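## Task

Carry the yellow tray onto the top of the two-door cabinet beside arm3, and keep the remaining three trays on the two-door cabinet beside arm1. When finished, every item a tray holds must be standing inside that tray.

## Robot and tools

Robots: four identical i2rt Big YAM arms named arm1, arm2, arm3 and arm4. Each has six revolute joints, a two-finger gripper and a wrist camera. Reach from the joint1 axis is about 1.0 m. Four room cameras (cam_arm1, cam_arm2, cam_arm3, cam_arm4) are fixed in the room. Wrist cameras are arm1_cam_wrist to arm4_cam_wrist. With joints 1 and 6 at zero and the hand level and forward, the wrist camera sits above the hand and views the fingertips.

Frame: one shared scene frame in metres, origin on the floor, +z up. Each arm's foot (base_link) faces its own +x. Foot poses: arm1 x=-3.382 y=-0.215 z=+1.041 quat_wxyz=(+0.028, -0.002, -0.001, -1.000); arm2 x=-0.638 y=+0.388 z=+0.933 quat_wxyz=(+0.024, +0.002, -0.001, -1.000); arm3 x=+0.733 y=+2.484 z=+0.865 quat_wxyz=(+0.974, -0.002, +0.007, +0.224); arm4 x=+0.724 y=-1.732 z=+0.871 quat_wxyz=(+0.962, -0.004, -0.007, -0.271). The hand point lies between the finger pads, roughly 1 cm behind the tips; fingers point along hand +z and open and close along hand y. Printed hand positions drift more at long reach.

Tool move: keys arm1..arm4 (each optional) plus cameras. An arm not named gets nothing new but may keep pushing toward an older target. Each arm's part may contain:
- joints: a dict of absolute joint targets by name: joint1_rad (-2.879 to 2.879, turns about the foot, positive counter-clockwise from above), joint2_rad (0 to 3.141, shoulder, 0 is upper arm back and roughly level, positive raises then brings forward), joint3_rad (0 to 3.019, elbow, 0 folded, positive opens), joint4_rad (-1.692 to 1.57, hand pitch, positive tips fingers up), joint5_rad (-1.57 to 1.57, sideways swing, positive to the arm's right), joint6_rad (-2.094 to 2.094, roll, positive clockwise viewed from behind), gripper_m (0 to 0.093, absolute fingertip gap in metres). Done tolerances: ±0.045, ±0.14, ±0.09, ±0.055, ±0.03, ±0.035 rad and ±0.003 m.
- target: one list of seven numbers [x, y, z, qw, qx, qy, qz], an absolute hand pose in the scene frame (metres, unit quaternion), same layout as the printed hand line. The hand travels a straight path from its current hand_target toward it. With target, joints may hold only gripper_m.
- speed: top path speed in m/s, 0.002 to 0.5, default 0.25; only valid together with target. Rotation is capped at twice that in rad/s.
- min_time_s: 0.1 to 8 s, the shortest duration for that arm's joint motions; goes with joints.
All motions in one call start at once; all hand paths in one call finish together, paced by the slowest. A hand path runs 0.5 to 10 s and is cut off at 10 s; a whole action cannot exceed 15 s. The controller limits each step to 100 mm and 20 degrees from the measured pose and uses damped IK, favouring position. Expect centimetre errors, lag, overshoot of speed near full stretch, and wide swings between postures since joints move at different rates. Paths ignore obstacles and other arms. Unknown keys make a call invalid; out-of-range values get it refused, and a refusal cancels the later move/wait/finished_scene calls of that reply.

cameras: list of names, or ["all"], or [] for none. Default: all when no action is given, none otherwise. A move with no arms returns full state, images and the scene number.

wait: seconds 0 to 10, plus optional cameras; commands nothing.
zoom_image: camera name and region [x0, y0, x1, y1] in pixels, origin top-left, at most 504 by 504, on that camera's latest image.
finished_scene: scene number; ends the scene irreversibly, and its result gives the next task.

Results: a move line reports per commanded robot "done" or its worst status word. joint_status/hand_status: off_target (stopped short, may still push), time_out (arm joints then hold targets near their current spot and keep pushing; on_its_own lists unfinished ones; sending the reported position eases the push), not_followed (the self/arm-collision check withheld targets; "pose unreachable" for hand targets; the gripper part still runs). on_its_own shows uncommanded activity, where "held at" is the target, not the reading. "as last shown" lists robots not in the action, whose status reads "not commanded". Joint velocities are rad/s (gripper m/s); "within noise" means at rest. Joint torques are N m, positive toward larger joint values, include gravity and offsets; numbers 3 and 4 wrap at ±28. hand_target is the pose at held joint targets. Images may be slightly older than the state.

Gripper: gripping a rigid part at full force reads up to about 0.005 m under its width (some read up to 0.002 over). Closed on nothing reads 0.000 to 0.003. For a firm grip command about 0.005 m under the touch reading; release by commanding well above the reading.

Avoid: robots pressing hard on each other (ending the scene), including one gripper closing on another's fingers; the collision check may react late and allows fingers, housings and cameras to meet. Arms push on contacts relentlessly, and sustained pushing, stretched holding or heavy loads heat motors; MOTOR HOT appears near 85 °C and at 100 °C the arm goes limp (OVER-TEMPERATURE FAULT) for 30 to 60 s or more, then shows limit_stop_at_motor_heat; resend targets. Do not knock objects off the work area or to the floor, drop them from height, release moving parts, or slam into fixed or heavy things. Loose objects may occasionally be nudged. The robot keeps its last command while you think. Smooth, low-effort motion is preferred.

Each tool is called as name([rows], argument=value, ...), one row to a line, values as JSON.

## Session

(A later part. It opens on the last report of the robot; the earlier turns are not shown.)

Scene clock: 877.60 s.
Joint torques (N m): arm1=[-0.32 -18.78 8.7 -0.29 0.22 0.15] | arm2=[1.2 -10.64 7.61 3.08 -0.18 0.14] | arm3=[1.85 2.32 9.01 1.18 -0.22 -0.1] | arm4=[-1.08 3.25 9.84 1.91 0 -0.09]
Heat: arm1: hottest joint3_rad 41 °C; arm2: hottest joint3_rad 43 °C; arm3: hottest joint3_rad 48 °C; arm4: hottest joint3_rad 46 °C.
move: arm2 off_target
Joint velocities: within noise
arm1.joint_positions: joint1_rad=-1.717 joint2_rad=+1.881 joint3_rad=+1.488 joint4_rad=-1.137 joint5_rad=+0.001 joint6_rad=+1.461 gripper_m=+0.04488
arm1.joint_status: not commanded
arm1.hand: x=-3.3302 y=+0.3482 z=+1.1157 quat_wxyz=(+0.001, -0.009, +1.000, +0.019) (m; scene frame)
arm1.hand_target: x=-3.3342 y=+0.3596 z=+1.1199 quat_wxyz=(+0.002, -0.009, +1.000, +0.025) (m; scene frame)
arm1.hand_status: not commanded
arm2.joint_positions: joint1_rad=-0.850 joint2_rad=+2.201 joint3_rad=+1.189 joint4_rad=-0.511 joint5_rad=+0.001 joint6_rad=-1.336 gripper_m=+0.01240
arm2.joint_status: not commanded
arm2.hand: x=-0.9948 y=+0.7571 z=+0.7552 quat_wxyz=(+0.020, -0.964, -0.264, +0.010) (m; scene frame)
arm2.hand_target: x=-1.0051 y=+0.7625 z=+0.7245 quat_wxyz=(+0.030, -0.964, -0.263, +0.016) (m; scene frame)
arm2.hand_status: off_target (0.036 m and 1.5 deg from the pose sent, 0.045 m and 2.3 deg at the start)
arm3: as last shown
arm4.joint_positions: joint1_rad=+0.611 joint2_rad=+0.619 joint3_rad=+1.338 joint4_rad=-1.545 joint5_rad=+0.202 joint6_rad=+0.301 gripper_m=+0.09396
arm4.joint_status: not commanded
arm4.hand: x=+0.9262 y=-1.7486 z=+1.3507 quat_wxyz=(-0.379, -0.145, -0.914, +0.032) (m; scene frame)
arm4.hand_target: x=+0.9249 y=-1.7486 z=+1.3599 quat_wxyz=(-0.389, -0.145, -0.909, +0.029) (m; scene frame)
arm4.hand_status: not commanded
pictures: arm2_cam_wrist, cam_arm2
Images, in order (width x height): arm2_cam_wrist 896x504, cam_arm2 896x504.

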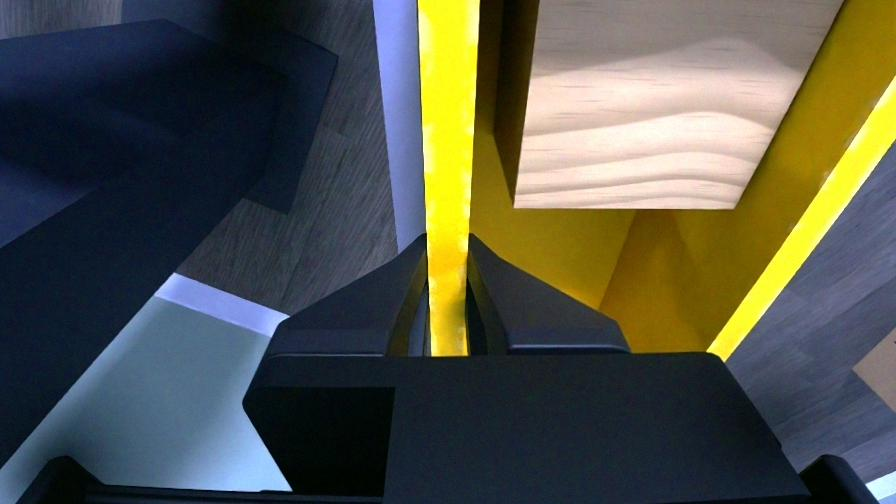

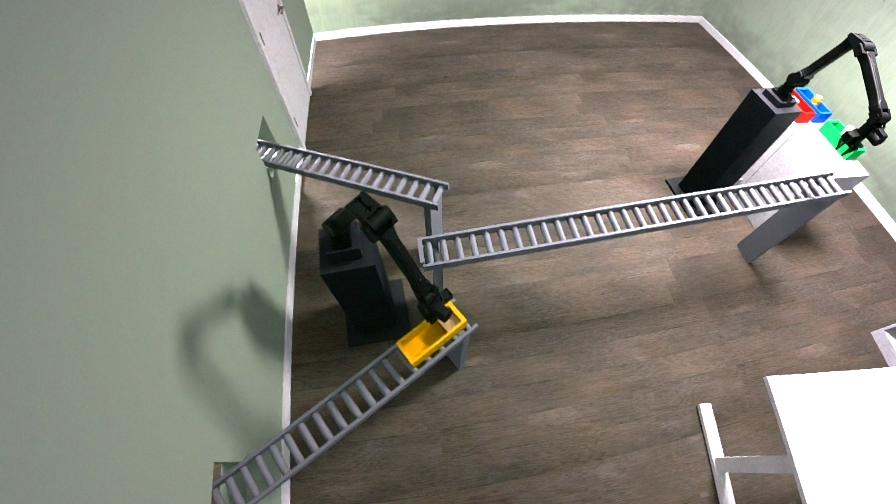

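move(arm2={"target": [-1.009, 0.7685, 0.79, -0.0132, 0.9648, 0.263, -0.0071], "speed": 0.1}, cameras=["arm2_cam_wrist"])

move(arm2={"target": [-1.009, 0.7685, 0.722, -0.0132, 0.9648, 0.263, -0.0071], "speed": 0.1}, cameras=["arm2_cam_wrist", "cam_arm2"])

zoom_image(camera="cam_arm2", region=[370, 260, 510, 400])

Scene clock: 888.20 s.
Joint torques (N m): arm1=[-0.09 -18.78 8.68 -0.21 0.22 0.16] | arm2=[0.73 -19.72 7.25 -0.62 -0.2 0.12] | arm3=[1.96 2.49 8.98 1.21 -0.22 -0.1] | arm4=[-0.85 3.96 9.98 2.15 0.06 -0.09]
Heat: arm1: hottest joint3_rad 41 °C; arm2: hottest joint3_rad 43 °C; arm3: hottest joint3_rad 48 °C; arm4: hottest joint3_rad 46 °C.
move: arm2 off_target
Joint velocities: within noise
arm1, arm3, arm4: as last shown
arm2.joint_positions: joint1_rad=-0.850 joint2_rad=+2.198 joint3_rad=+1.224 joint4_rad=-0.605 joint5_rad=+0.000 joint6_rad=-1.340 gripper_m=+0.01240
arm2.joint_status: not commanded
arm2.hand: x=-0.9932 y=+0.7552 z=+0.7639 quat_wxyz=(-0.005, -0.964, -0.266, -0.003) (m; scene frame)
arm2.hand_target: x=-1.0086 y=+0.7682 z=+0.7899 quat_wxyz=(+0.013, -0.965, -0.263, +0.007) (m; scene frame)
arm2.hand_status: off_target (0.033 m and 2.4 deg from the pose sent, 0.039 m and 0.8 deg at the start)
pictures: arm2_cam_wrist
Images, in order (width x height): arm2_cam_wrist 896x504.

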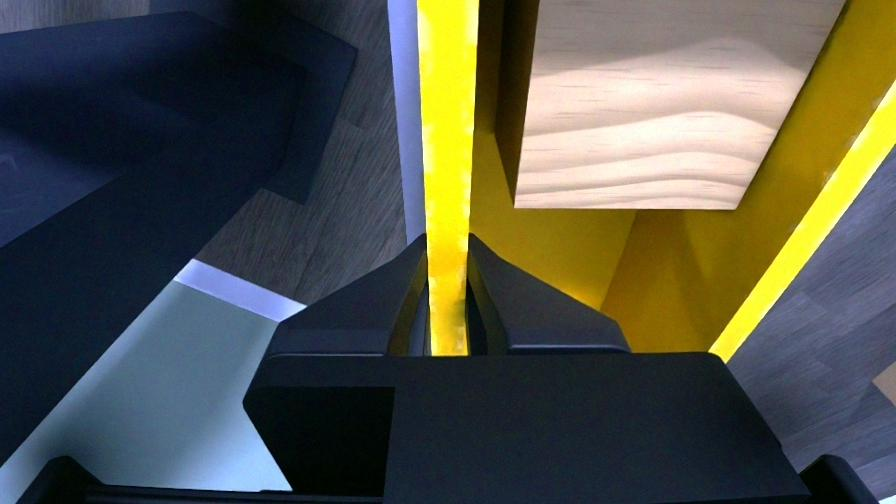

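Scene clock: 889.40 s.
Joint torques (N m): arm1=[0.03 -18.9 8.76 -0.27 0.23 0.18] | arm2=[0.62 -10.81 8.73 2.09 -0.15 0.13] | arm3=[1.79 2.67 8.96 1.16 -0.23 -0.1] | arm4=[-1.32 3.14 9.96 1.78 0.05 -0.08]
Heat: arm1: hottest joint3_rad 41 °C; arm2: hottest joint3_rad 43 °C; arm3: hottest joint3_rad 48 °C; arm4: hottest joint3_rad 46 °C.
move: arm2 off_target
Joint velocities: within noise
arm1, arm4: as last shown
arm2.joint_positions: joint1_rad=-0.849 joint2_rad=+2.216 joint3_rad=+1.225 joint4_rad=-0.555 joint5_rad=-0.001 joint6_rad=-1.340 gripper_m=+0.01240
arm2.joint_status: not commanded
arm2.hand: x=-0.9989 y=+0.7605 z=+0.7554 quat_wxyz=(+0.009, -0.964, -0.266, +0.005) (m; scene frame)
arm2.hand_target: x=-1.0069 y=+0.7665 z=+0.7240 quat_wxyz=(+0.013, -0.965, -0.263, +0.007) (m; scene frame)
arm2.hand_status: off_target (0.036 m and 0.6 deg from the pose sent, 0.047 m and 2.4 deg at the start)
arm3.joint_positions: joint1_rad=-1.060 joint2_rad=+0.642 joint3_rad=+1.412 joint4_rad=-1.094 joint5_rad=+0.003 joint6_rad=+0.008 gripper_m=+0.09398
arm3.joint_status: not commanded
arm3.hand: x=+0.9611 y=+2.3338 z=+1.4613 quat_wxyz=(-0.553, -0.244, -0.777, +0.177) (m; scene frame)
arm3.hand_target: x=+0.9591 y=+2.3391 z=+1.4718 quat_wxyz=(-0.560, -0.234, -0.775, +0.178) (m; scene frame)
arm3.hand_status: not commanded
pictures: arm2_cam_wrist, cam_arm2
Images, in order (width x height): arm2_cam_wrist 896x504, cam_arm2 896x504.

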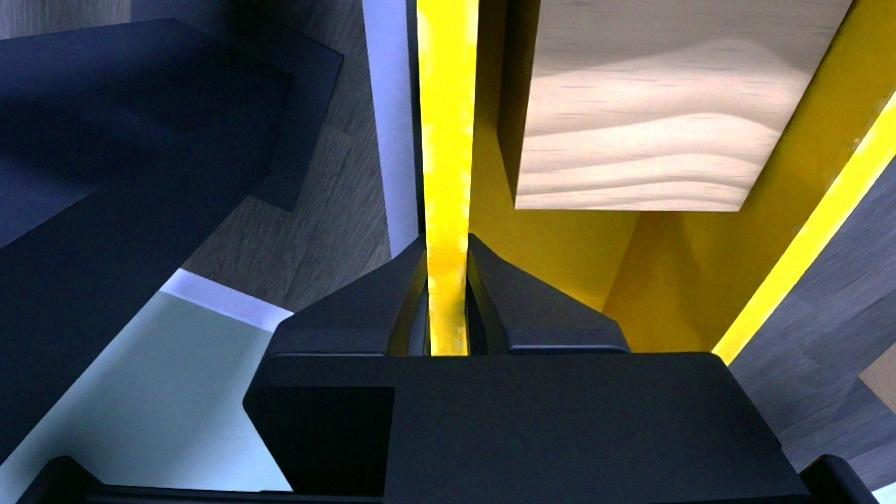

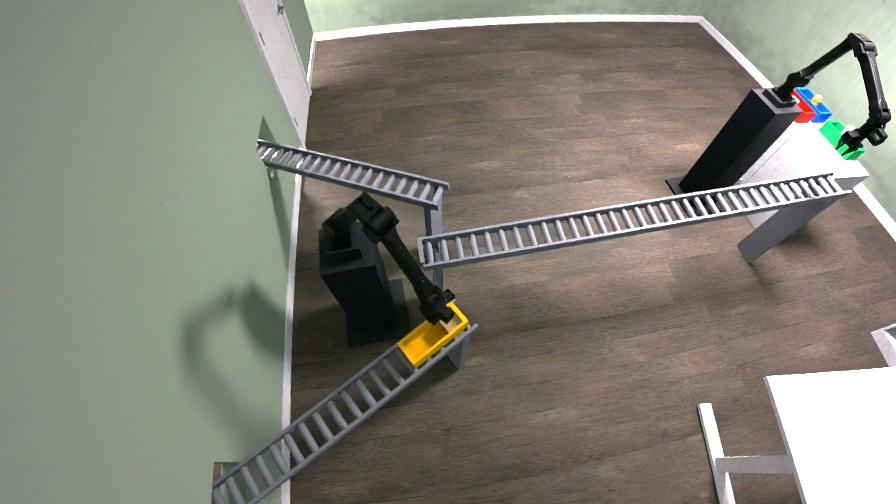

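Scaled by 3.600 from the camera's 896x504 image, which has a finer 1280x720 frame.

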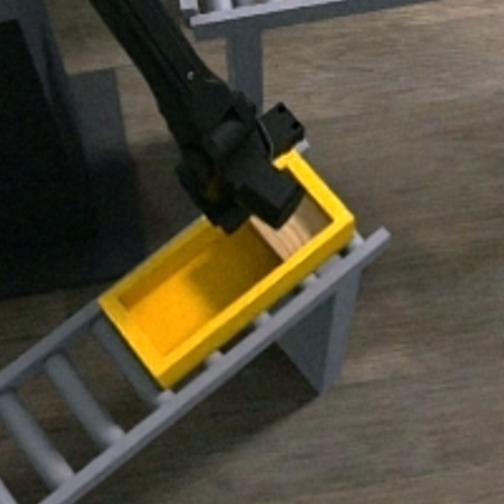

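move(arm2={"target": [-1.007, 0.766, 0.93, -0.0132, 0.9648, 0.263, -0.0071], "speed": 0.3, "joints": {"gripper_m": 0.045}}, cameras=["cam_arm2", "cam_arm3"])

Scene clock: 896.40 s.
Joint torques (N m): arm1=[-0.03 -18.9 8.72 -0.24 0.22 0.15] | arm2=[0.97 -14.86 10 -0.14 -0.15 0.12] | arm3=[1.61 2.67 8.91 1.21 -0.22 -0.11] | arm4=[-0.85 3.37 10.17 1.88 0.03 -0.09]
Heat: arm1: hottest joint3_rad 41 °C; arm2: hottest joint3_rad 43 °C; arm3: hottest joint3_rad 48 °C; arm4: hottest joint3_rad 47 °C.
move: arm2 off_target
Joint velocities: within noise
arm1, arm3, arm4: as last shown
arm2.joint_positions: joint1_rad=-0.849 joint2_rad=+1.890 joint3_rad=+1.254 joint4_rad=-0.912 joint5_rad=-0.001 joint6_rad=-1.339 gripper_m=+0.04494
arm2.joint_status: all done
arm2.hand: x=-0.9985 y=+0.7600 z=+0.9244 quat_wxyz=(+0.008, -0.964, -0.266, +0.005) (m; scene frame)
arm2.hand_target: x=-1.0067 y=+0.7659 z=+0.9301 quat_wxyz=(+0.013, -0.965, -0.263, +0.007) (m; scene frame)
arm2.hand_status: off_target (0.012 m and 0.7 deg from the pose sent, 0.175 m and 0.6 deg at the start)
pictures: cam_arm2, cam_arm3
Images, in order (width x height): cam_arm2 896x504, cam_arm3 896x504.

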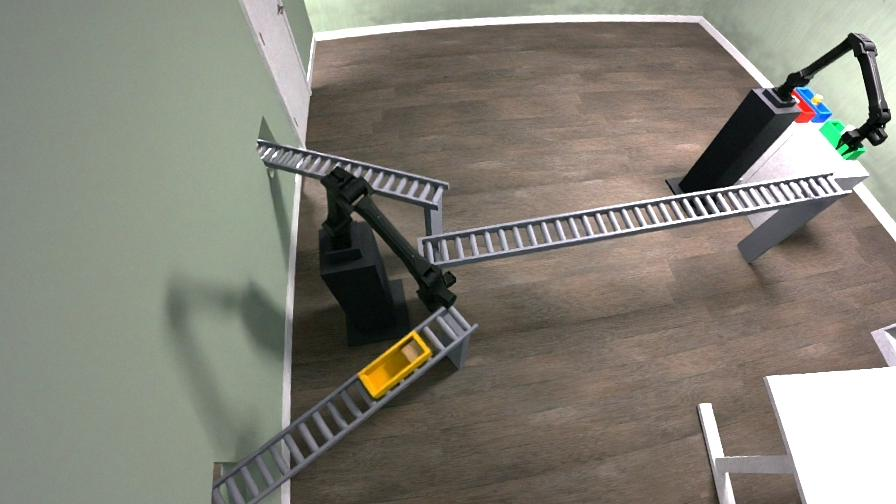

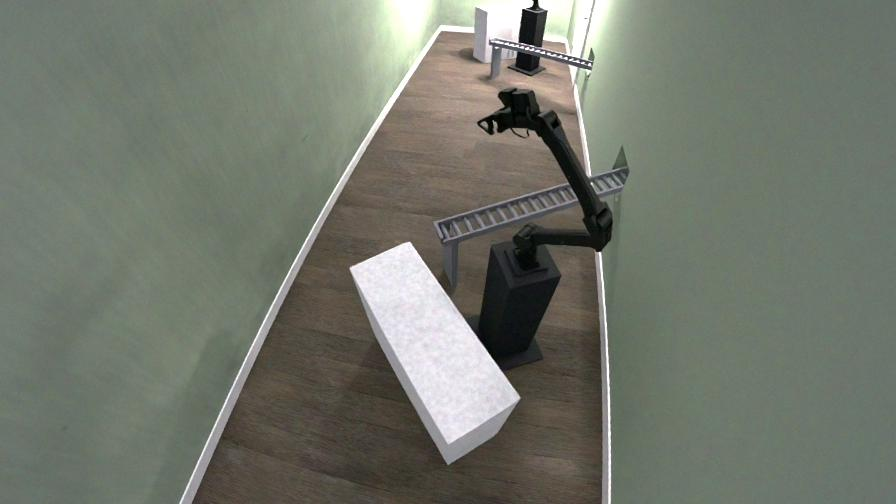

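move(arm3={"target": [1.03, 2.05, 1.0, 0, -0.2588, 0.9659, 0], "speed": 0.3, "joints": {"gripper_m": 0.065}}, cameras=["arm3_cam_wrist", "cam_arm3", "cam_arm2"])

Scene clock: 922.07 s.
Joint torques (N m): arm1=[-0.03 -18.84 8.75 -0.36 0.23 0.16] | arm2=[0.62 -14.97 10.06 -0.13 -0.13 0.13] | arm3=[1.38 -14.92 11.15 -0.59 -0.06 -0.11] | arm4=[-1.03 3.19 9.95 1.83 0.06 -0.08]
Heat: arm1: hottest joint3_rad 41 °C; arm2: hottest joint3_rad 45 °C; arm3: hottest joint3_rad 48 °C; arm4: hottest joint3_rad 47 °C.
move: arm3 off_target
Joint velocities: within noise
arm1, arm2, arm4: as last shown
arm3.joint_positions: joint1_rad=-1.441 joint2_rad=+1.751 joint3_rad=+1.416 joint4_rad=-1.278 joint5_rad=-0.018 joint6_rad=-1.492 gripper_m=+0.06507
arm3.joint_status: all done
arm3.hand: x=+1.0156 y=+2.0630 z=+0.9813 quat_wxyz=(+0.006, +0.249, -0.968, -0.021) (m; scene frame)
arm3.hand_target: x=+1.0294 y=+2.0510 z=+1.0003 quat_wxyz=(+0.000, +0.259, -0.966, +0.000) (m; scene frame)
arm3.hand_status: off_target (0.027 m and 2.8 deg from the pose sent, 0.546 m and 93.2 deg at the start)
pictures: arm3_cam_wrist, cam_arm2, cam_arm3
Images, in order (width x height): arm3_cam_wrist 896x504, cam_arm2 896x504, cam_arm3 896x504.

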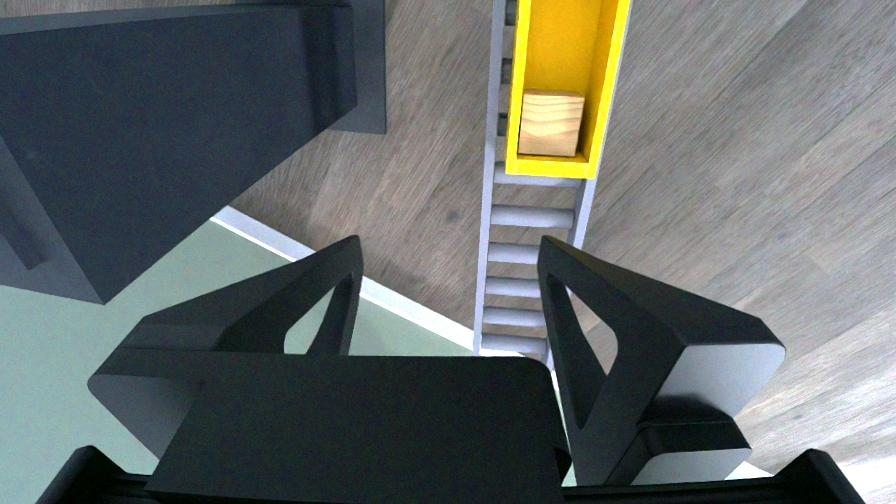

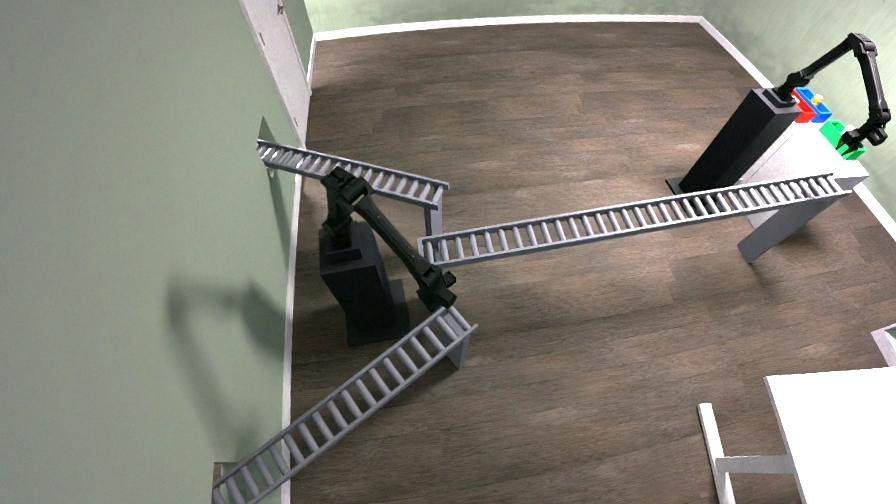

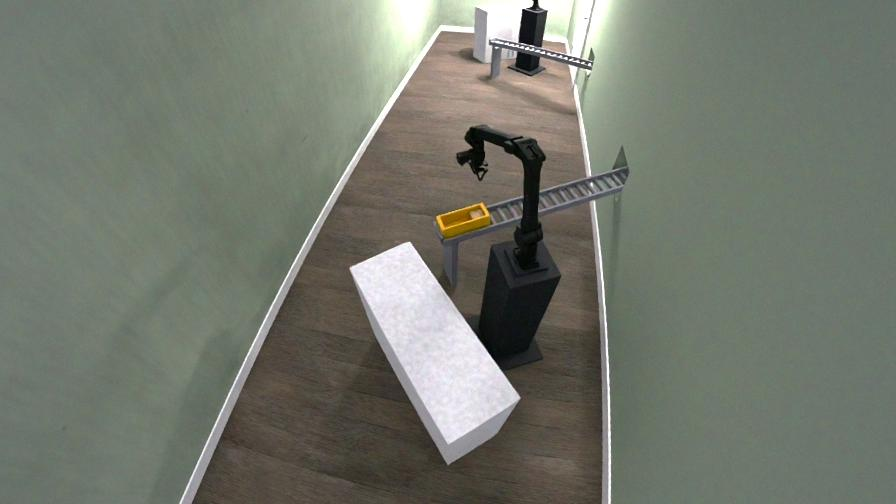

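move(arm3={"target": [1.052, 1.989, 0.785, 0.0108, -0.2588, 0.9659, -0.0281], "speed": 0.25}, cameras=["arm3_cam_wrist"])

Scene clock: 949.20 s.
Joint torques (N m): arm1=[0.03 -18.78 8.73 -0.27 0.22 0.14] | arm2=[0.85 -15.03 10.03 -0.08 -0.13 0.13] | arm3=[0.03 -17.85 8.05 0.21 -0.2 -0.11] | arm4=[-0.21 3.9 10.03 1.99 0.07 -0.07]
Heat: arm1: hottest joint3_rad 41 °C; arm2: hottest joint3_rad 46 °C; arm3: hottest joint3_rad 51 °C; arm4: hottest joint3_rad 47 °C.
move: arm3 off_target
Joint velocities: within noise
arm1, arm2, arm4: as last shown
arm3.joint_positions: joint1_rad=-1.442 joint2_rad=+2.134 joint3_rad=+1.398 joint4_rad=-0.819 joint5_rad=-0.018 joint6_rad=-1.515 gripper_m=+0.06507
arm3.joint_status: not commanded
arm3.hand: x=+1.0460 y=+2.0100 z=+0.7736 quat_wxyz=(-0.004, +0.260, -0.966, +0.006) (m; scene frame)
arm3.hand_target: x=+1.0514 y=+1.9896 z=+0.7855 quat_wxyz=(-0.011, +0.259, -0.965, +0.028) (m; scene frame)
arm3.hand_status: off_target (0.025 m and 2.7 deg from the pose sent, 0.213 m and 6.1 deg at the start)
pictures: arm3_cam_wrist
Images, in order (width x height): arm3_cam_wrist 896x504.

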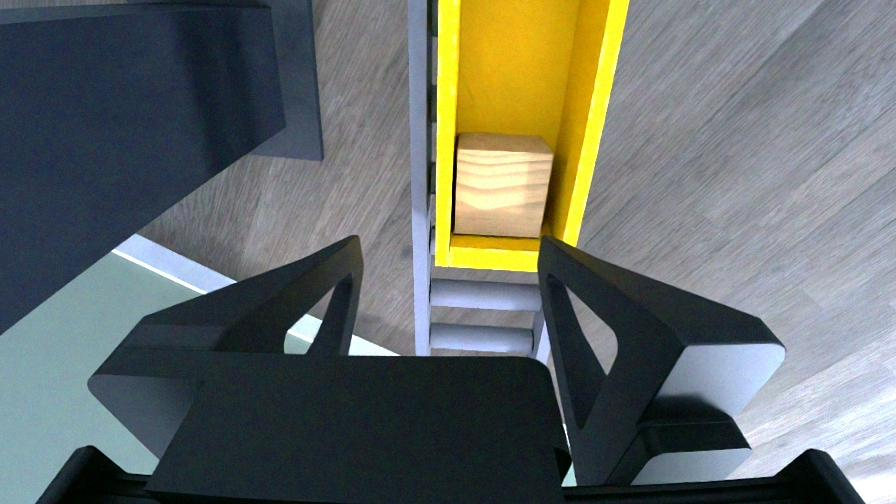

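move(arm3={"target": [1.0514, 1.9896, 0.626, 0.0108, -0.2588, 0.9659, -0.0281], "speed": 0.15}, cameras=["arm3_cam_wrist"])

Scene clock: 964.00 s.
Joint torques (N m): arm1=[-0.03 -18.9 8.75 -0.28 0.22 0.15] | arm2=[0.91 -15.03 10.04 -0.06 -0.14 0.12] | arm3=[0.26 -18.49 6.48 0.23 -0.2 -0.08] | arm4=[-0.56 3.25 9.98 2.04 0.06 -0.06]
Heat: arm1: hottest joint3_rad 41 °C; arm2: hottest joint3_rad 46 °C; arm3: hottest joint3_rad 51 °C; arm4: hottest joint3_rad 47 °C.
move: arm3 off_target
Joint velocities: within noise
arm1, arm2, arm4: as last shown
arm3.joint_positions: joint1_rad=-1.442 joint2_rad=+2.431 joint3_rad=+1.442 joint4_rad=-0.555 joint5_rad=-0.018 joint6_rad=-1.515 gripper_m=+0.06507
arm3.joint_status: not commanded
arm3.hand: x=+1.0449 y=+2.0077 z=+0.6230 quat_wxyz=(-0.006, +0.260, -0.966, +0.011) (m; scene frame)
arm3.hand_target: x=+1.0510 y=+1.9900 z=+0.6266 quat_wxyz=(-0.011, +0.259, -0.965, +0.028) (m; scene frame)
arm3.hand_status: off_target (0.019 m and 2.0 deg from the pose sent, 0.149 m and 2.7 deg at the start)
pictures: arm3_cam_wrist
Images, in order (width x height): arm3_cam_wrist 896x504.

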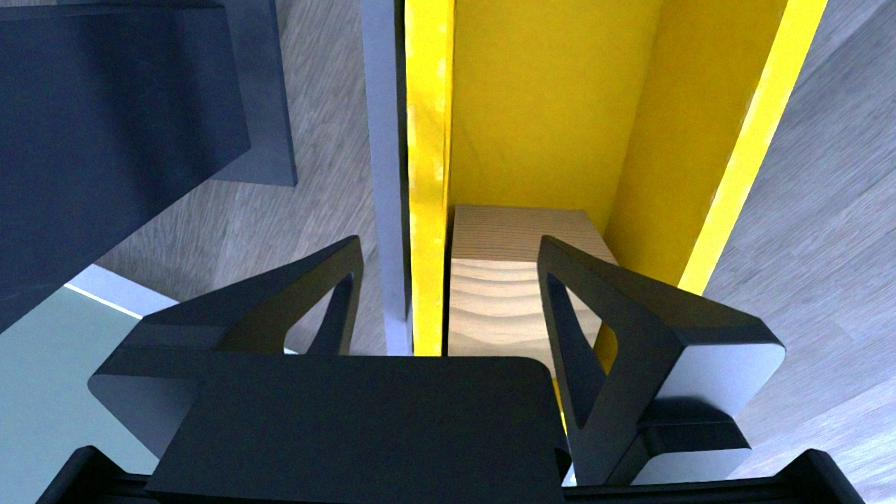

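move(arm3={"target": [1.0413, 1.9908, 0.620, 0.0108, -0.2588, 0.9659, -0.0281], "speed": 0.1}, cameras=["arm3_cam_wrist"])

move(arm3={"joints": {"gripper_m": 0.0}}, cameras=["arm3_cam_wrist"])

Scene clock: 977.57 s.
Joint torques (N m): arm1=[-0.26 -18.96 8.72 -0.34 0.24 0.16] | arm2=[0.73 -14.8 10 -0.12 -0.13 0.13] | arm3=[0.09 -17.73 5.19 0.29 -0.24 -0.1] | arm4=[-0.03 3.78 9.91 1.84 0.06 -0.06]
Heat: arm1: hottest joint3_rad 41 °C; arm2: hottest joint3_rad 46 °C; arm3: hottest joint3_rad 50 °C; arm4: hottest joint3_rad 47 °C.
move: arm3 done
Joint velocities: within noise
arm1, arm2, arm4: as last shown
arm3.joint_positions: joint1_rad=-1.454 joint2_rad=+2.431 joint3_rad=+1.442 joint4_rad=-0.534 joint5_rad=-0.018 joint6_rad=-1.524 gripper_m=+0.06507
arm3.joint_status: not commanded
arm3.hand: x=+1.0421 y=+1.9996 z=+0.6233 quat_wxyz=(-0.009, +0.259, -0.966, +0.022) (m; scene frame)
arm3.hand_target: x=+1.0412 y=+1.9910 z=+0.6202 quat_wxyz=(-0.011, +0.259, -0.965, +0.028) (m; scene frame)
arm3.hand_status: done (0.009 m and 0.8 deg from the pose sent, 0.017 m and 2.0 deg at the start)
pictures: arm3_cam_wrist
Images, in order (width x height): arm3_cam_wrist 896x504.

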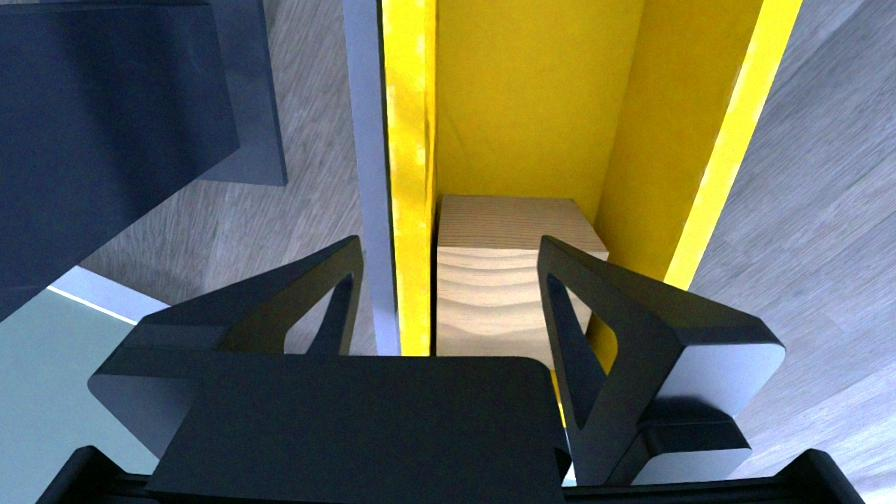

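Scene clock: 978.33 s.
Joint torques (N m): arm1=[-0.26 -18.67 8.73 -0.29 0.21 0.18] | arm2=[0.62 -15.15 9.99 -0.18 -0.14 0.12] | arm3=[0.5 -18.02 5.16 0.27 -0.26 -0.1] | arm4=[-0.62 3.9 10.06 1.94 0.01 -0.09]
Heat: arm1: hottest joint3_rad 41 °C; arm2: hottest joint3_rad 46 °C; arm3: hottest joint3_rad 50 °C; arm4: hottest joint3_rad 47 °C.
move: arm3 done
Joint velocities: within noise
arm1.joint_positions: joint1_rad=-1.717 joint2_rad=+1.881 joint3_rad=+1.488 joint4_rad=-1.137 joint5_rad=+0.001 joint6_rad=+1.461 gripper_m=+0.04488
arm1.joint_status: not commanded
arm1.hand: x=-3.3302 y=+0.3482 z=+1.1157 quat_wxyz=(+0.001, -0.009, +1.000, +0.019) (m; scene frame)
arm1.hand_target: x=-3.3342 y=+0.3596 z=+1.1199 quat_wxyz=(+0.002, -0.009, +1.000, +0.025) (m; scene frame)
arm1.hand_status: not commanded
arm2: as last shown
arm3.joint_positions: joint1_rad=-1.454 joint2_rad=+2.431 joint3_rad=+1.442 joint4_rad=-0.534 joint5_rad=-0.018 joint6_rad=-1.525 gripper_m=+0.00026
arm3.joint_status: all done
arm3.hand: x=+1.0421 y=+1.9995 z=+0.6233 quat_wxyz=(-0.009, +0.259, -0.966, +0.022) (m; scene frame)
arm3.hand_target: x=+1.0412 y=+1.9910 z=+0.6202 quat_wxyz=(-0.011, +0.259, -0.966, +0.028) (m; scene frame)
arm3.hand_status: not commanded
arm4.joint_positions: joint1_rad=+0.611 joint2_rad=+0.619 joint3_rad=+1.338 joint4_rad=-1.545 joint5_rad=+0.202 joint6_rad=+0.301 gripper_m=+0.09396
arm4.joint_status: not commanded
arm4.hand: x=+0.9262 y=-1.7486 z=+1.3507 quat_wxyz=(-0.379, -0.145, -0.914, +0.032) (m; scene frame)
arm4.hand_target: x=+0.9249 y=-1.7486 z=+1.3599 quat_wxyz=(-0.389, -0.145, -0.909, +0.029) (m; scene frame)
arm4.hand_status: not commanded
pictures: arm3_cam_wrist
Images, in order (width x height): arm3_cam_wrist 896x504.

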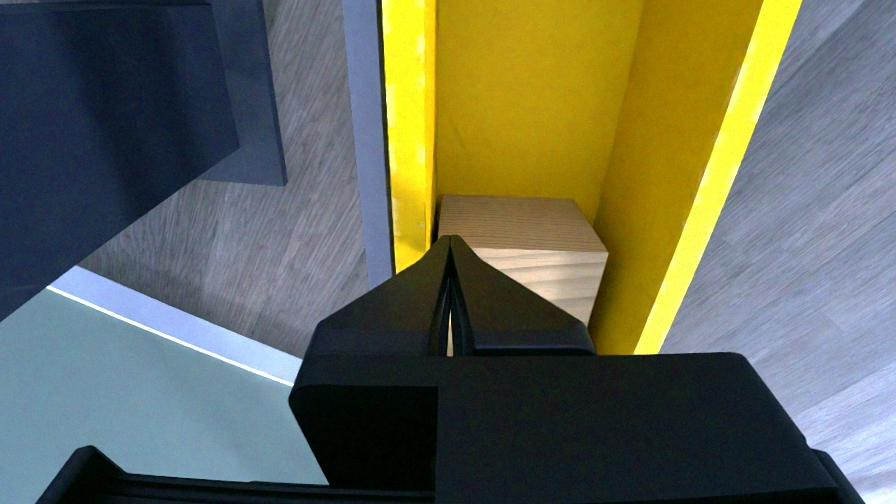

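move(arm3={"target": [1.0345, 2.003, 0.66, 0.0108, -0.2588, 0.9659, -0.0281], "speed": 0.15, "joints": {"gripper_m": 0.065}}, cameras=["arm3_cam_wrist"])

Scene clock: 1004.10 s.
Joint torques (N m): arm1=[-0.09 -18.96 8.72 -0.32 0.22 0.16] | arm2=[0.91 -14.92 10.07 -0.06 -0.13 0.13] | arm3=[0.15 -20.66 3.54 -0.4 -0.25 -0.1] | arm4=[-1.03 3.6 9.89 1.91 0.07 -0.1]
Heat: arm1: hottest joint3_rad 42 °C; arm2: hottest joint3_rad 46 °C; arm3: hottest joint3_rad 47 °C; arm4: hottest joint3_rad 47 °C.
move: arm3 off_target
Joint velocities: within noise
arm1, arm2, arm4: as last shown
arm3.joint_positions: joint1_rad=-1.454 joint2_rad=+2.366 joint3_rad=+1.385 joint4_rad=-0.541 joint5_rad=-0.018 joint6_rad=-1.525 gripper_m=+0.06493
arm3.joint_status: all done
arm3.hand: x=+1.0363 y=+2.0092 z=+0.6457 quat_wxyz=(-0.009, +0.259, -0.966, +0.021) (m; scene frame)
arm3.hand_target: x=+1.0345 y=+2.0031 z=+0.6596 quat_wxyz=(-0.011, +0.259, -0.966, +0.028) (m; scene frame)
arm3.hand_status: off_target (0.016 m and 0.8 deg from the pose sent, 0.038 m and 0.8 deg at the start)
pictures: arm3_cam_wrist
Images, in order (width x height): arm3_cam_wrist 896x504.

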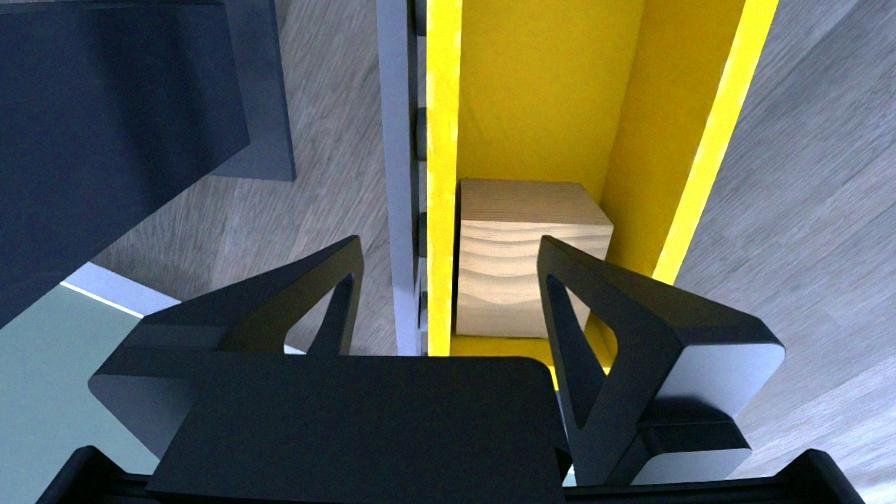

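move(arm3={"target": [1.0335, 2.005, 0.588, 0.0108, -0.2588, 0.9659, -0.0281], "speed": 0.12}, cameras=["arm3_cam_wrist"])

Scene clock: 1013.97 s.
Joint torques (N m): arm1=[0.03 -18.96 8.68 -0.34 0.22 0.16] | arm2=[0.56 -14.92 10 -0.09 -0.14 0.11] | arm3=[0.44 -18.37 5.39 0.29 -0.2 -0.08] | arm4=[-0.79 3.78 10 2.03 0.07 -0.1]
Heat: arm1: hottest joint3_rad 42 °C; arm2: hottest joint3_rad 46 °C; arm3: hottest joint3_rad 46 °C; arm4: hottest joint3_rad 47 °C.
move: arm3 off_target
Joint velocities: within noise
arm1, arm2, arm4: as last shown
arm3.joint_positions: joint1_rad=-1.454 joint2_rad=+2.489 joint3_rad=+1.402 joint4_rad=-0.456 joint5_rad=-0.019 joint6_rad=-1.526 gripper_m=+0.06493
arm3.joint_status: not commanded
arm3.hand: x=+1.0271 y=+2.0221 z=+0.5843 quat_wxyz=(-0.006, +0.260, -0.966, +0.012) (m; scene frame)
arm3.hand_target: x=+1.0332 y=+2.0053 z=+0.5885 quat_wxyz=(-0.011, +0.259, -0.965, +0.028) (m; scene frame)
arm3.hand_status: off_target (0.019 m and 2.0 deg from the pose sent, 0.058 m and 0.8 deg at the start)
pictures: arm3_cam_wrist
Images, in order (width x height): arm3_cam_wrist 896x504.

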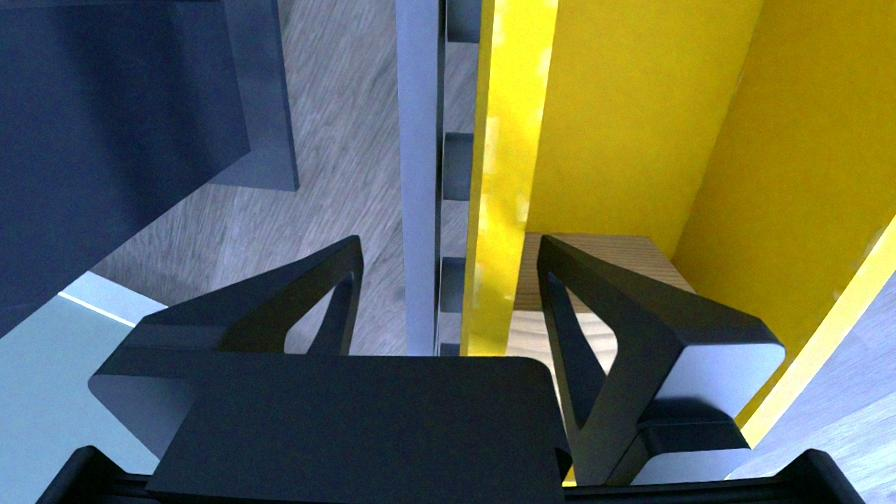

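move(arm3={"target": [1.0365, 1.9985, 0.588, 0.0108, -0.2588, 0.9659, -0.0281], "speed": 0.1}, cameras=["arm3_cam_wrist"])

Scene clock: 1020.27 s.
Joint torques (N m): arm1=[0.03 -19.02 8.73 -0.34 0.21 0.15] | arm2=[0.91 -14.92 10.02 -0.13 -0.14 0.12] | arm3=[0.03 -17.55 5.78 -0.35 -0.2 -0.09] | arm4=[-0.73 3.14 9.88 2.03 0.05 -0.08]
Heat: arm1: hottest joint3_rad 42 °C; arm2: hottest joint3_rad 46 °C; arm3: hottest joint3_rad 46 °C; arm4: hottest joint3_rad 47 °C.
move: arm3 off_target
Joint velocities: within noise
arm1, arm4: as last shown
arm2.joint_positions: joint1_rad=-0.849 joint2_rad=+1.890 joint3_rad=+1.254 joint4_rad=-0.912 joint5_rad=-0.001 joint6_rad=-1.339 gripper_m=+0.04494
arm2.joint_status: not commanded
arm2.hand: x=-0.9985 y=+0.7600 z=+0.9244 quat_wxyz=(+0.008, -0.964, -0.266, +0.005) (m; scene frame)
arm2.hand_target: x=-1.0067 y=+0.7659 z=+0.9301 quat_wxyz=(+0.013, -0.965, -0.263, +0.007) (m; scene frame)
arm2.hand_status: not commanded
arm3.joint_positions: joint1_rad=-1.454 joint2_rad=+2.489 joint3_rad=+1.426 joint4_rad=-0.456 joint5_rad=-0.019 joint6_rad=-1.526 gripper_m=+0.06493
arm3.joint_status: not commanded
arm3.hand: x=+1.0349 y=+2.0102 z=+0.5889 quat_wxyz=(-0.009, +0.260, -0.965, +0.023) (m; scene frame)
arm3.hand_target: x=+1.0363 y=+1.9986 z=+0.5882 quat_wxyz=(-0.011, +0.259, -0.965, +0.028) (m; scene frame)
arm3.hand_status: off_target (0.012 m and 0.6 deg from the pose sent, 0.026 m and 2.0 deg at the start)
pictures: arm3_cam_wrist
Images, in order (width x height): arm3_cam_wrist 896x504.

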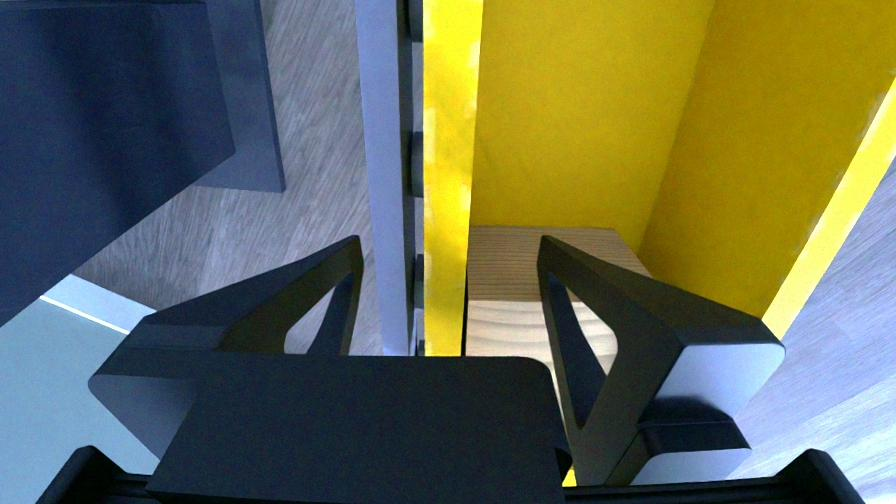

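move(arm3={"joints": {"gripper_m": 0.0}}, cameras=["arm3_cam_wrist"])

Scene clock: 1023.10 s.
Joint torques (N m): arm1=[0.03 -18.84 8.68 -0.27 0.22 0.15] | arm2=[0.67 -15.03 10 -0.12 -0.14 0.13] | arm3=[0.26 -17.79 5.64 -0.25 -0.27 -0.11] | arm4=[-0.5 3.14 9.89 1.99 0.08 -0.08]
Heat: arm1: hottest joint3_rad 42 °C; arm2: hottest joint3_rad 46 °C; arm3: hottest joint3_rad 46 °C; arm4: hottest joint3_rad 47 °C.
move: arm3 off_target
Joint velocities: within noise
arm1, arm2, arm4: as last shown
arm3.joint_positions: joint1_rad=-1.455 joint2_rad=+2.489 joint3_rad=+1.428 joint4_rad=-0.458 joint5_rad=-0.018 joint6_rad=-1.523 gripper_m=+0.01050
arm3.joint_status: gripper_m off_target (ended at +0.01053, target +0.00000)
arm3.hand: x=+1.0346 y=+2.0090 z=+0.5893 quat_wxyz=(-0.009, +0.258, -0.966, +0.024) (m; scene frame)
arm3.hand_target: x=+1.0363 y=+1.9988 z=+0.5881 quat_wxyz=(-0.011, +0.259, -0.965, +0.028) (m; scene frame)
arm3.hand_status: not commanded
pictures: arm3_cam_wrist
Images, in order (width x height): arm3_cam_wrist 896x504.

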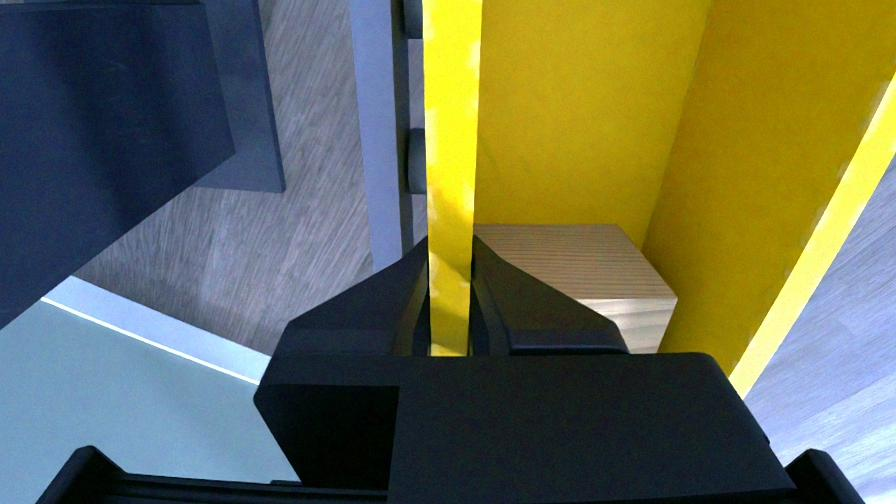

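move(arm3={"target": [1.042, 1.991, 0.72, 0.0162, -0.2586, 0.9649, -0.042], "speed": 0.12}, cameras=["arm3_cam_wrist", "cam_arm3"])

zoom_image(camera="cam_arm3", region=[400, 110, 580, 290])

Scene clock: 1038.97 s.
Joint torques (N m): arm1=[-0.15 -18.96 8.73 -0.32 0.22 0.14] | arm2=[0.97 -14.92 10.02 -0.1 -0.12 0.13] | arm3=[0.15 -23.41 4.78 -0.32 -0.32 -0.11] | arm4=[-0.44 3.43 10.09 2.06 0.04 -0.04]
Heat: arm1: hottest joint3_rad 42 °C; arm2: hottest joint3_rad 46 °C; arm3: hottest joint3_rad 45 °C; arm4: hottest joint3_rad 47 °C.
move: arm3 off_target
Joint velocities: within noise
arm1, arm2, arm4: as last shown
arm3.joint_positions: joint1_rad=-1.457 joint2_rad=+2.292 joint3_rad=+1.372 joint4_rad=-0.625 joint5_rad=-0.018 joint6_rad=-1.526 gripper_m=+0.01050
arm3.joint_status: not commanded
arm3.hand: x=+1.0339 y=+2.0114 z=+0.6821 quat_wxyz=(-0.005, +0.258, -0.966, +0.011) (m; scene frame)
arm3.hand_target: x=+1.0415 y=+1.9915 z=+0.7191 quat_wxyz=(-0.016, +0.259, -0.965, +0.042) (m; scene frame)
arm3.hand_status: off_target (0.044 m and 3.8 deg from the pose sent, 0.132 m and 2.3 deg at the start)
pictures: arm3_cam_wrist, cam_arm3
Images, in order (width x height): arm3_cam_wrist 896x504, cam_arm3 896x504.

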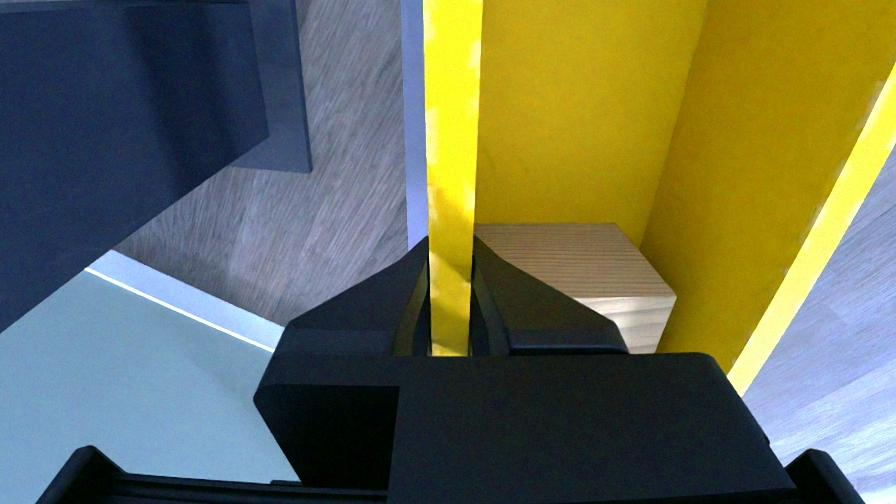

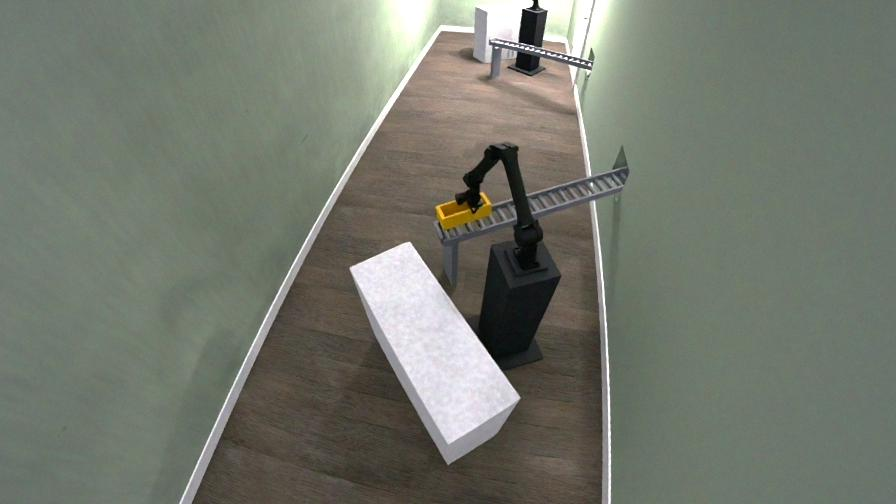

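Scaled by 2.800 from the camera's 896x504 image, which has a finer 1280x720 frame.

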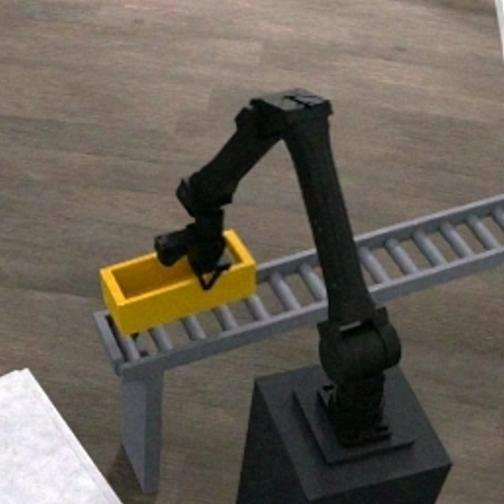

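move(arm3={"target": [1.042, 1.991, 1.03, 0.0162, -0.2586, 0.9649, -0.042], "speed": 0.2}, cameras=[])

move(arm3={"joints": {"joint1_rad": 0.27}, "min_time_s": 4.5}, cameras=["arm3_cam_wrist", "cam_arm3"])

Scene clock: 1049.40 s.
Joint torques (N m): arm1=[-0.09 -18.96 8.7 -0.31 0.23 0.15] | arm2=[1.03 -14.97 9.98 -0.16 -0.15 0.13] | arm3=[0.09 -20.72 13.31 -0.47 -0.33 -0.1] | arm4=[-1.26 3.72 10.04 1.96 0.01 -0.07]
Heat: arm1: hottest joint3_rad 42 °C; arm2: hottest joint3_rad 46 °C; arm3: hottest joint3_rad 45 °C; arm4: hottest joint3_rad 47 °C.
move: arm3 off_target
Joint velocities: within noise
arm1, arm2, arm4: as last shown
arm3.joint_positions: joint1_rad=-1.462 joint2_rad=+1.861 joint3_rad=+1.550 joint4_rad=-1.292 joint5_rad=-0.018 joint6_rad=-1.534 gripper_m=+0.01050
arm3.joint_status: not commanded
arm3.hand: x=+1.0302 y=+2.0199 z=+0.9731 quat_wxyz=(+0.003, +0.259, -0.966, -0.017) (m; scene frame)
arm3.hand_target: x=+1.0396 y=+1.9950 z=+1.0304 quat_wxyz=(-0.016, +0.259, -0.965, +0.042) (m; scene frame)
arm3.hand_status: off_target (0.065 m and 7.1 deg from the pose sent, 0.349 m and 3.8 deg at the start; pose on its path clipped on 27 of 81 steps)
pictures: none
No camera images: "cameras" was empty.

Scene clock: 1054.37 s.
Joint torques (N m): arm1=[-0.03 -18.9 8.72 -0.31 0.2 0.17] | arm2=[0.85 -14.86 9.98 -0.13 -0.15 0.13] | arm3=[1.08 -20.89 13.34 -0.47 -0.18 -0.08] | arm4=[-1.32 4.07 9.92 1.92 0.04 -0.09]
Heat: arm1: hottest joint3_rad 42 °C; arm2: hottest joint3_rad 46 °C; arm3: hottest joint3_rad 47 °C; arm4: hottest joint3_rad 47 °C.
move: arm3 done
Joint velocities: within noise
arm1, arm2, arm4: as last shown
arm3.joint_positions: joint1_rad=+0.276 joint2_rad=+1.861 joint3_rad=+1.550 joint4_rad=-1.292 joint5_rad=-0.021 joint6_rad=-1.537 gripper_m=+0.01050
arm3.joint_status: all done
arm3.hand: x=+1.1433 y=+2.8539 z=+0.9662 quat_wxyz=(+0.016, +0.905, -0.424, -0.021) (m; scene frame)
arm3.hand_target: x=+1.1659 y=+2.8690 z=+1.0232 quat_wxyz=(-0.041, +0.905, -0.424, +0.004) (m; scene frame)
arm3.hand_status: not commanded
pictures: arm3_cam_wrist, cam_arm3
Images, in order (width x height): arm3_cam_wrist 896x504, cam_arm3 896x504.

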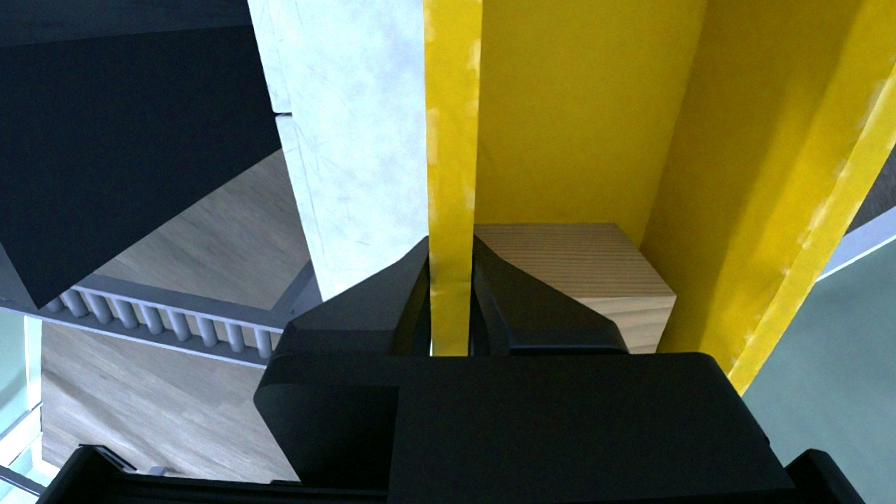

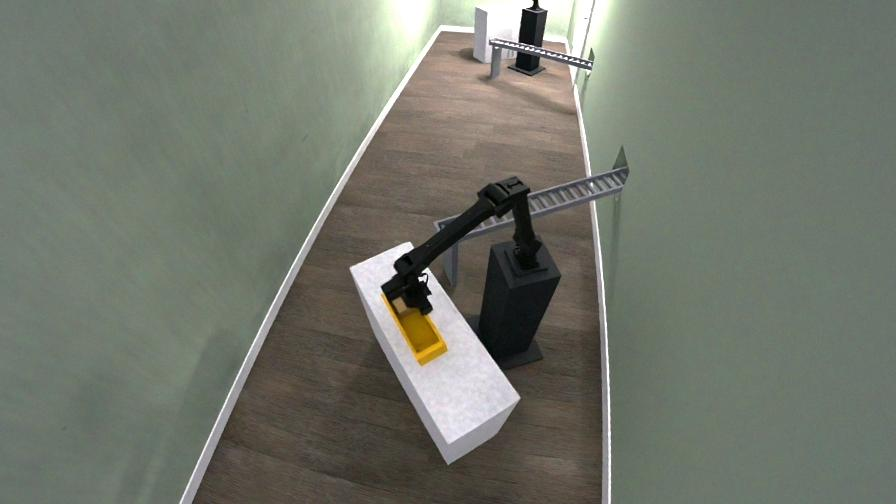

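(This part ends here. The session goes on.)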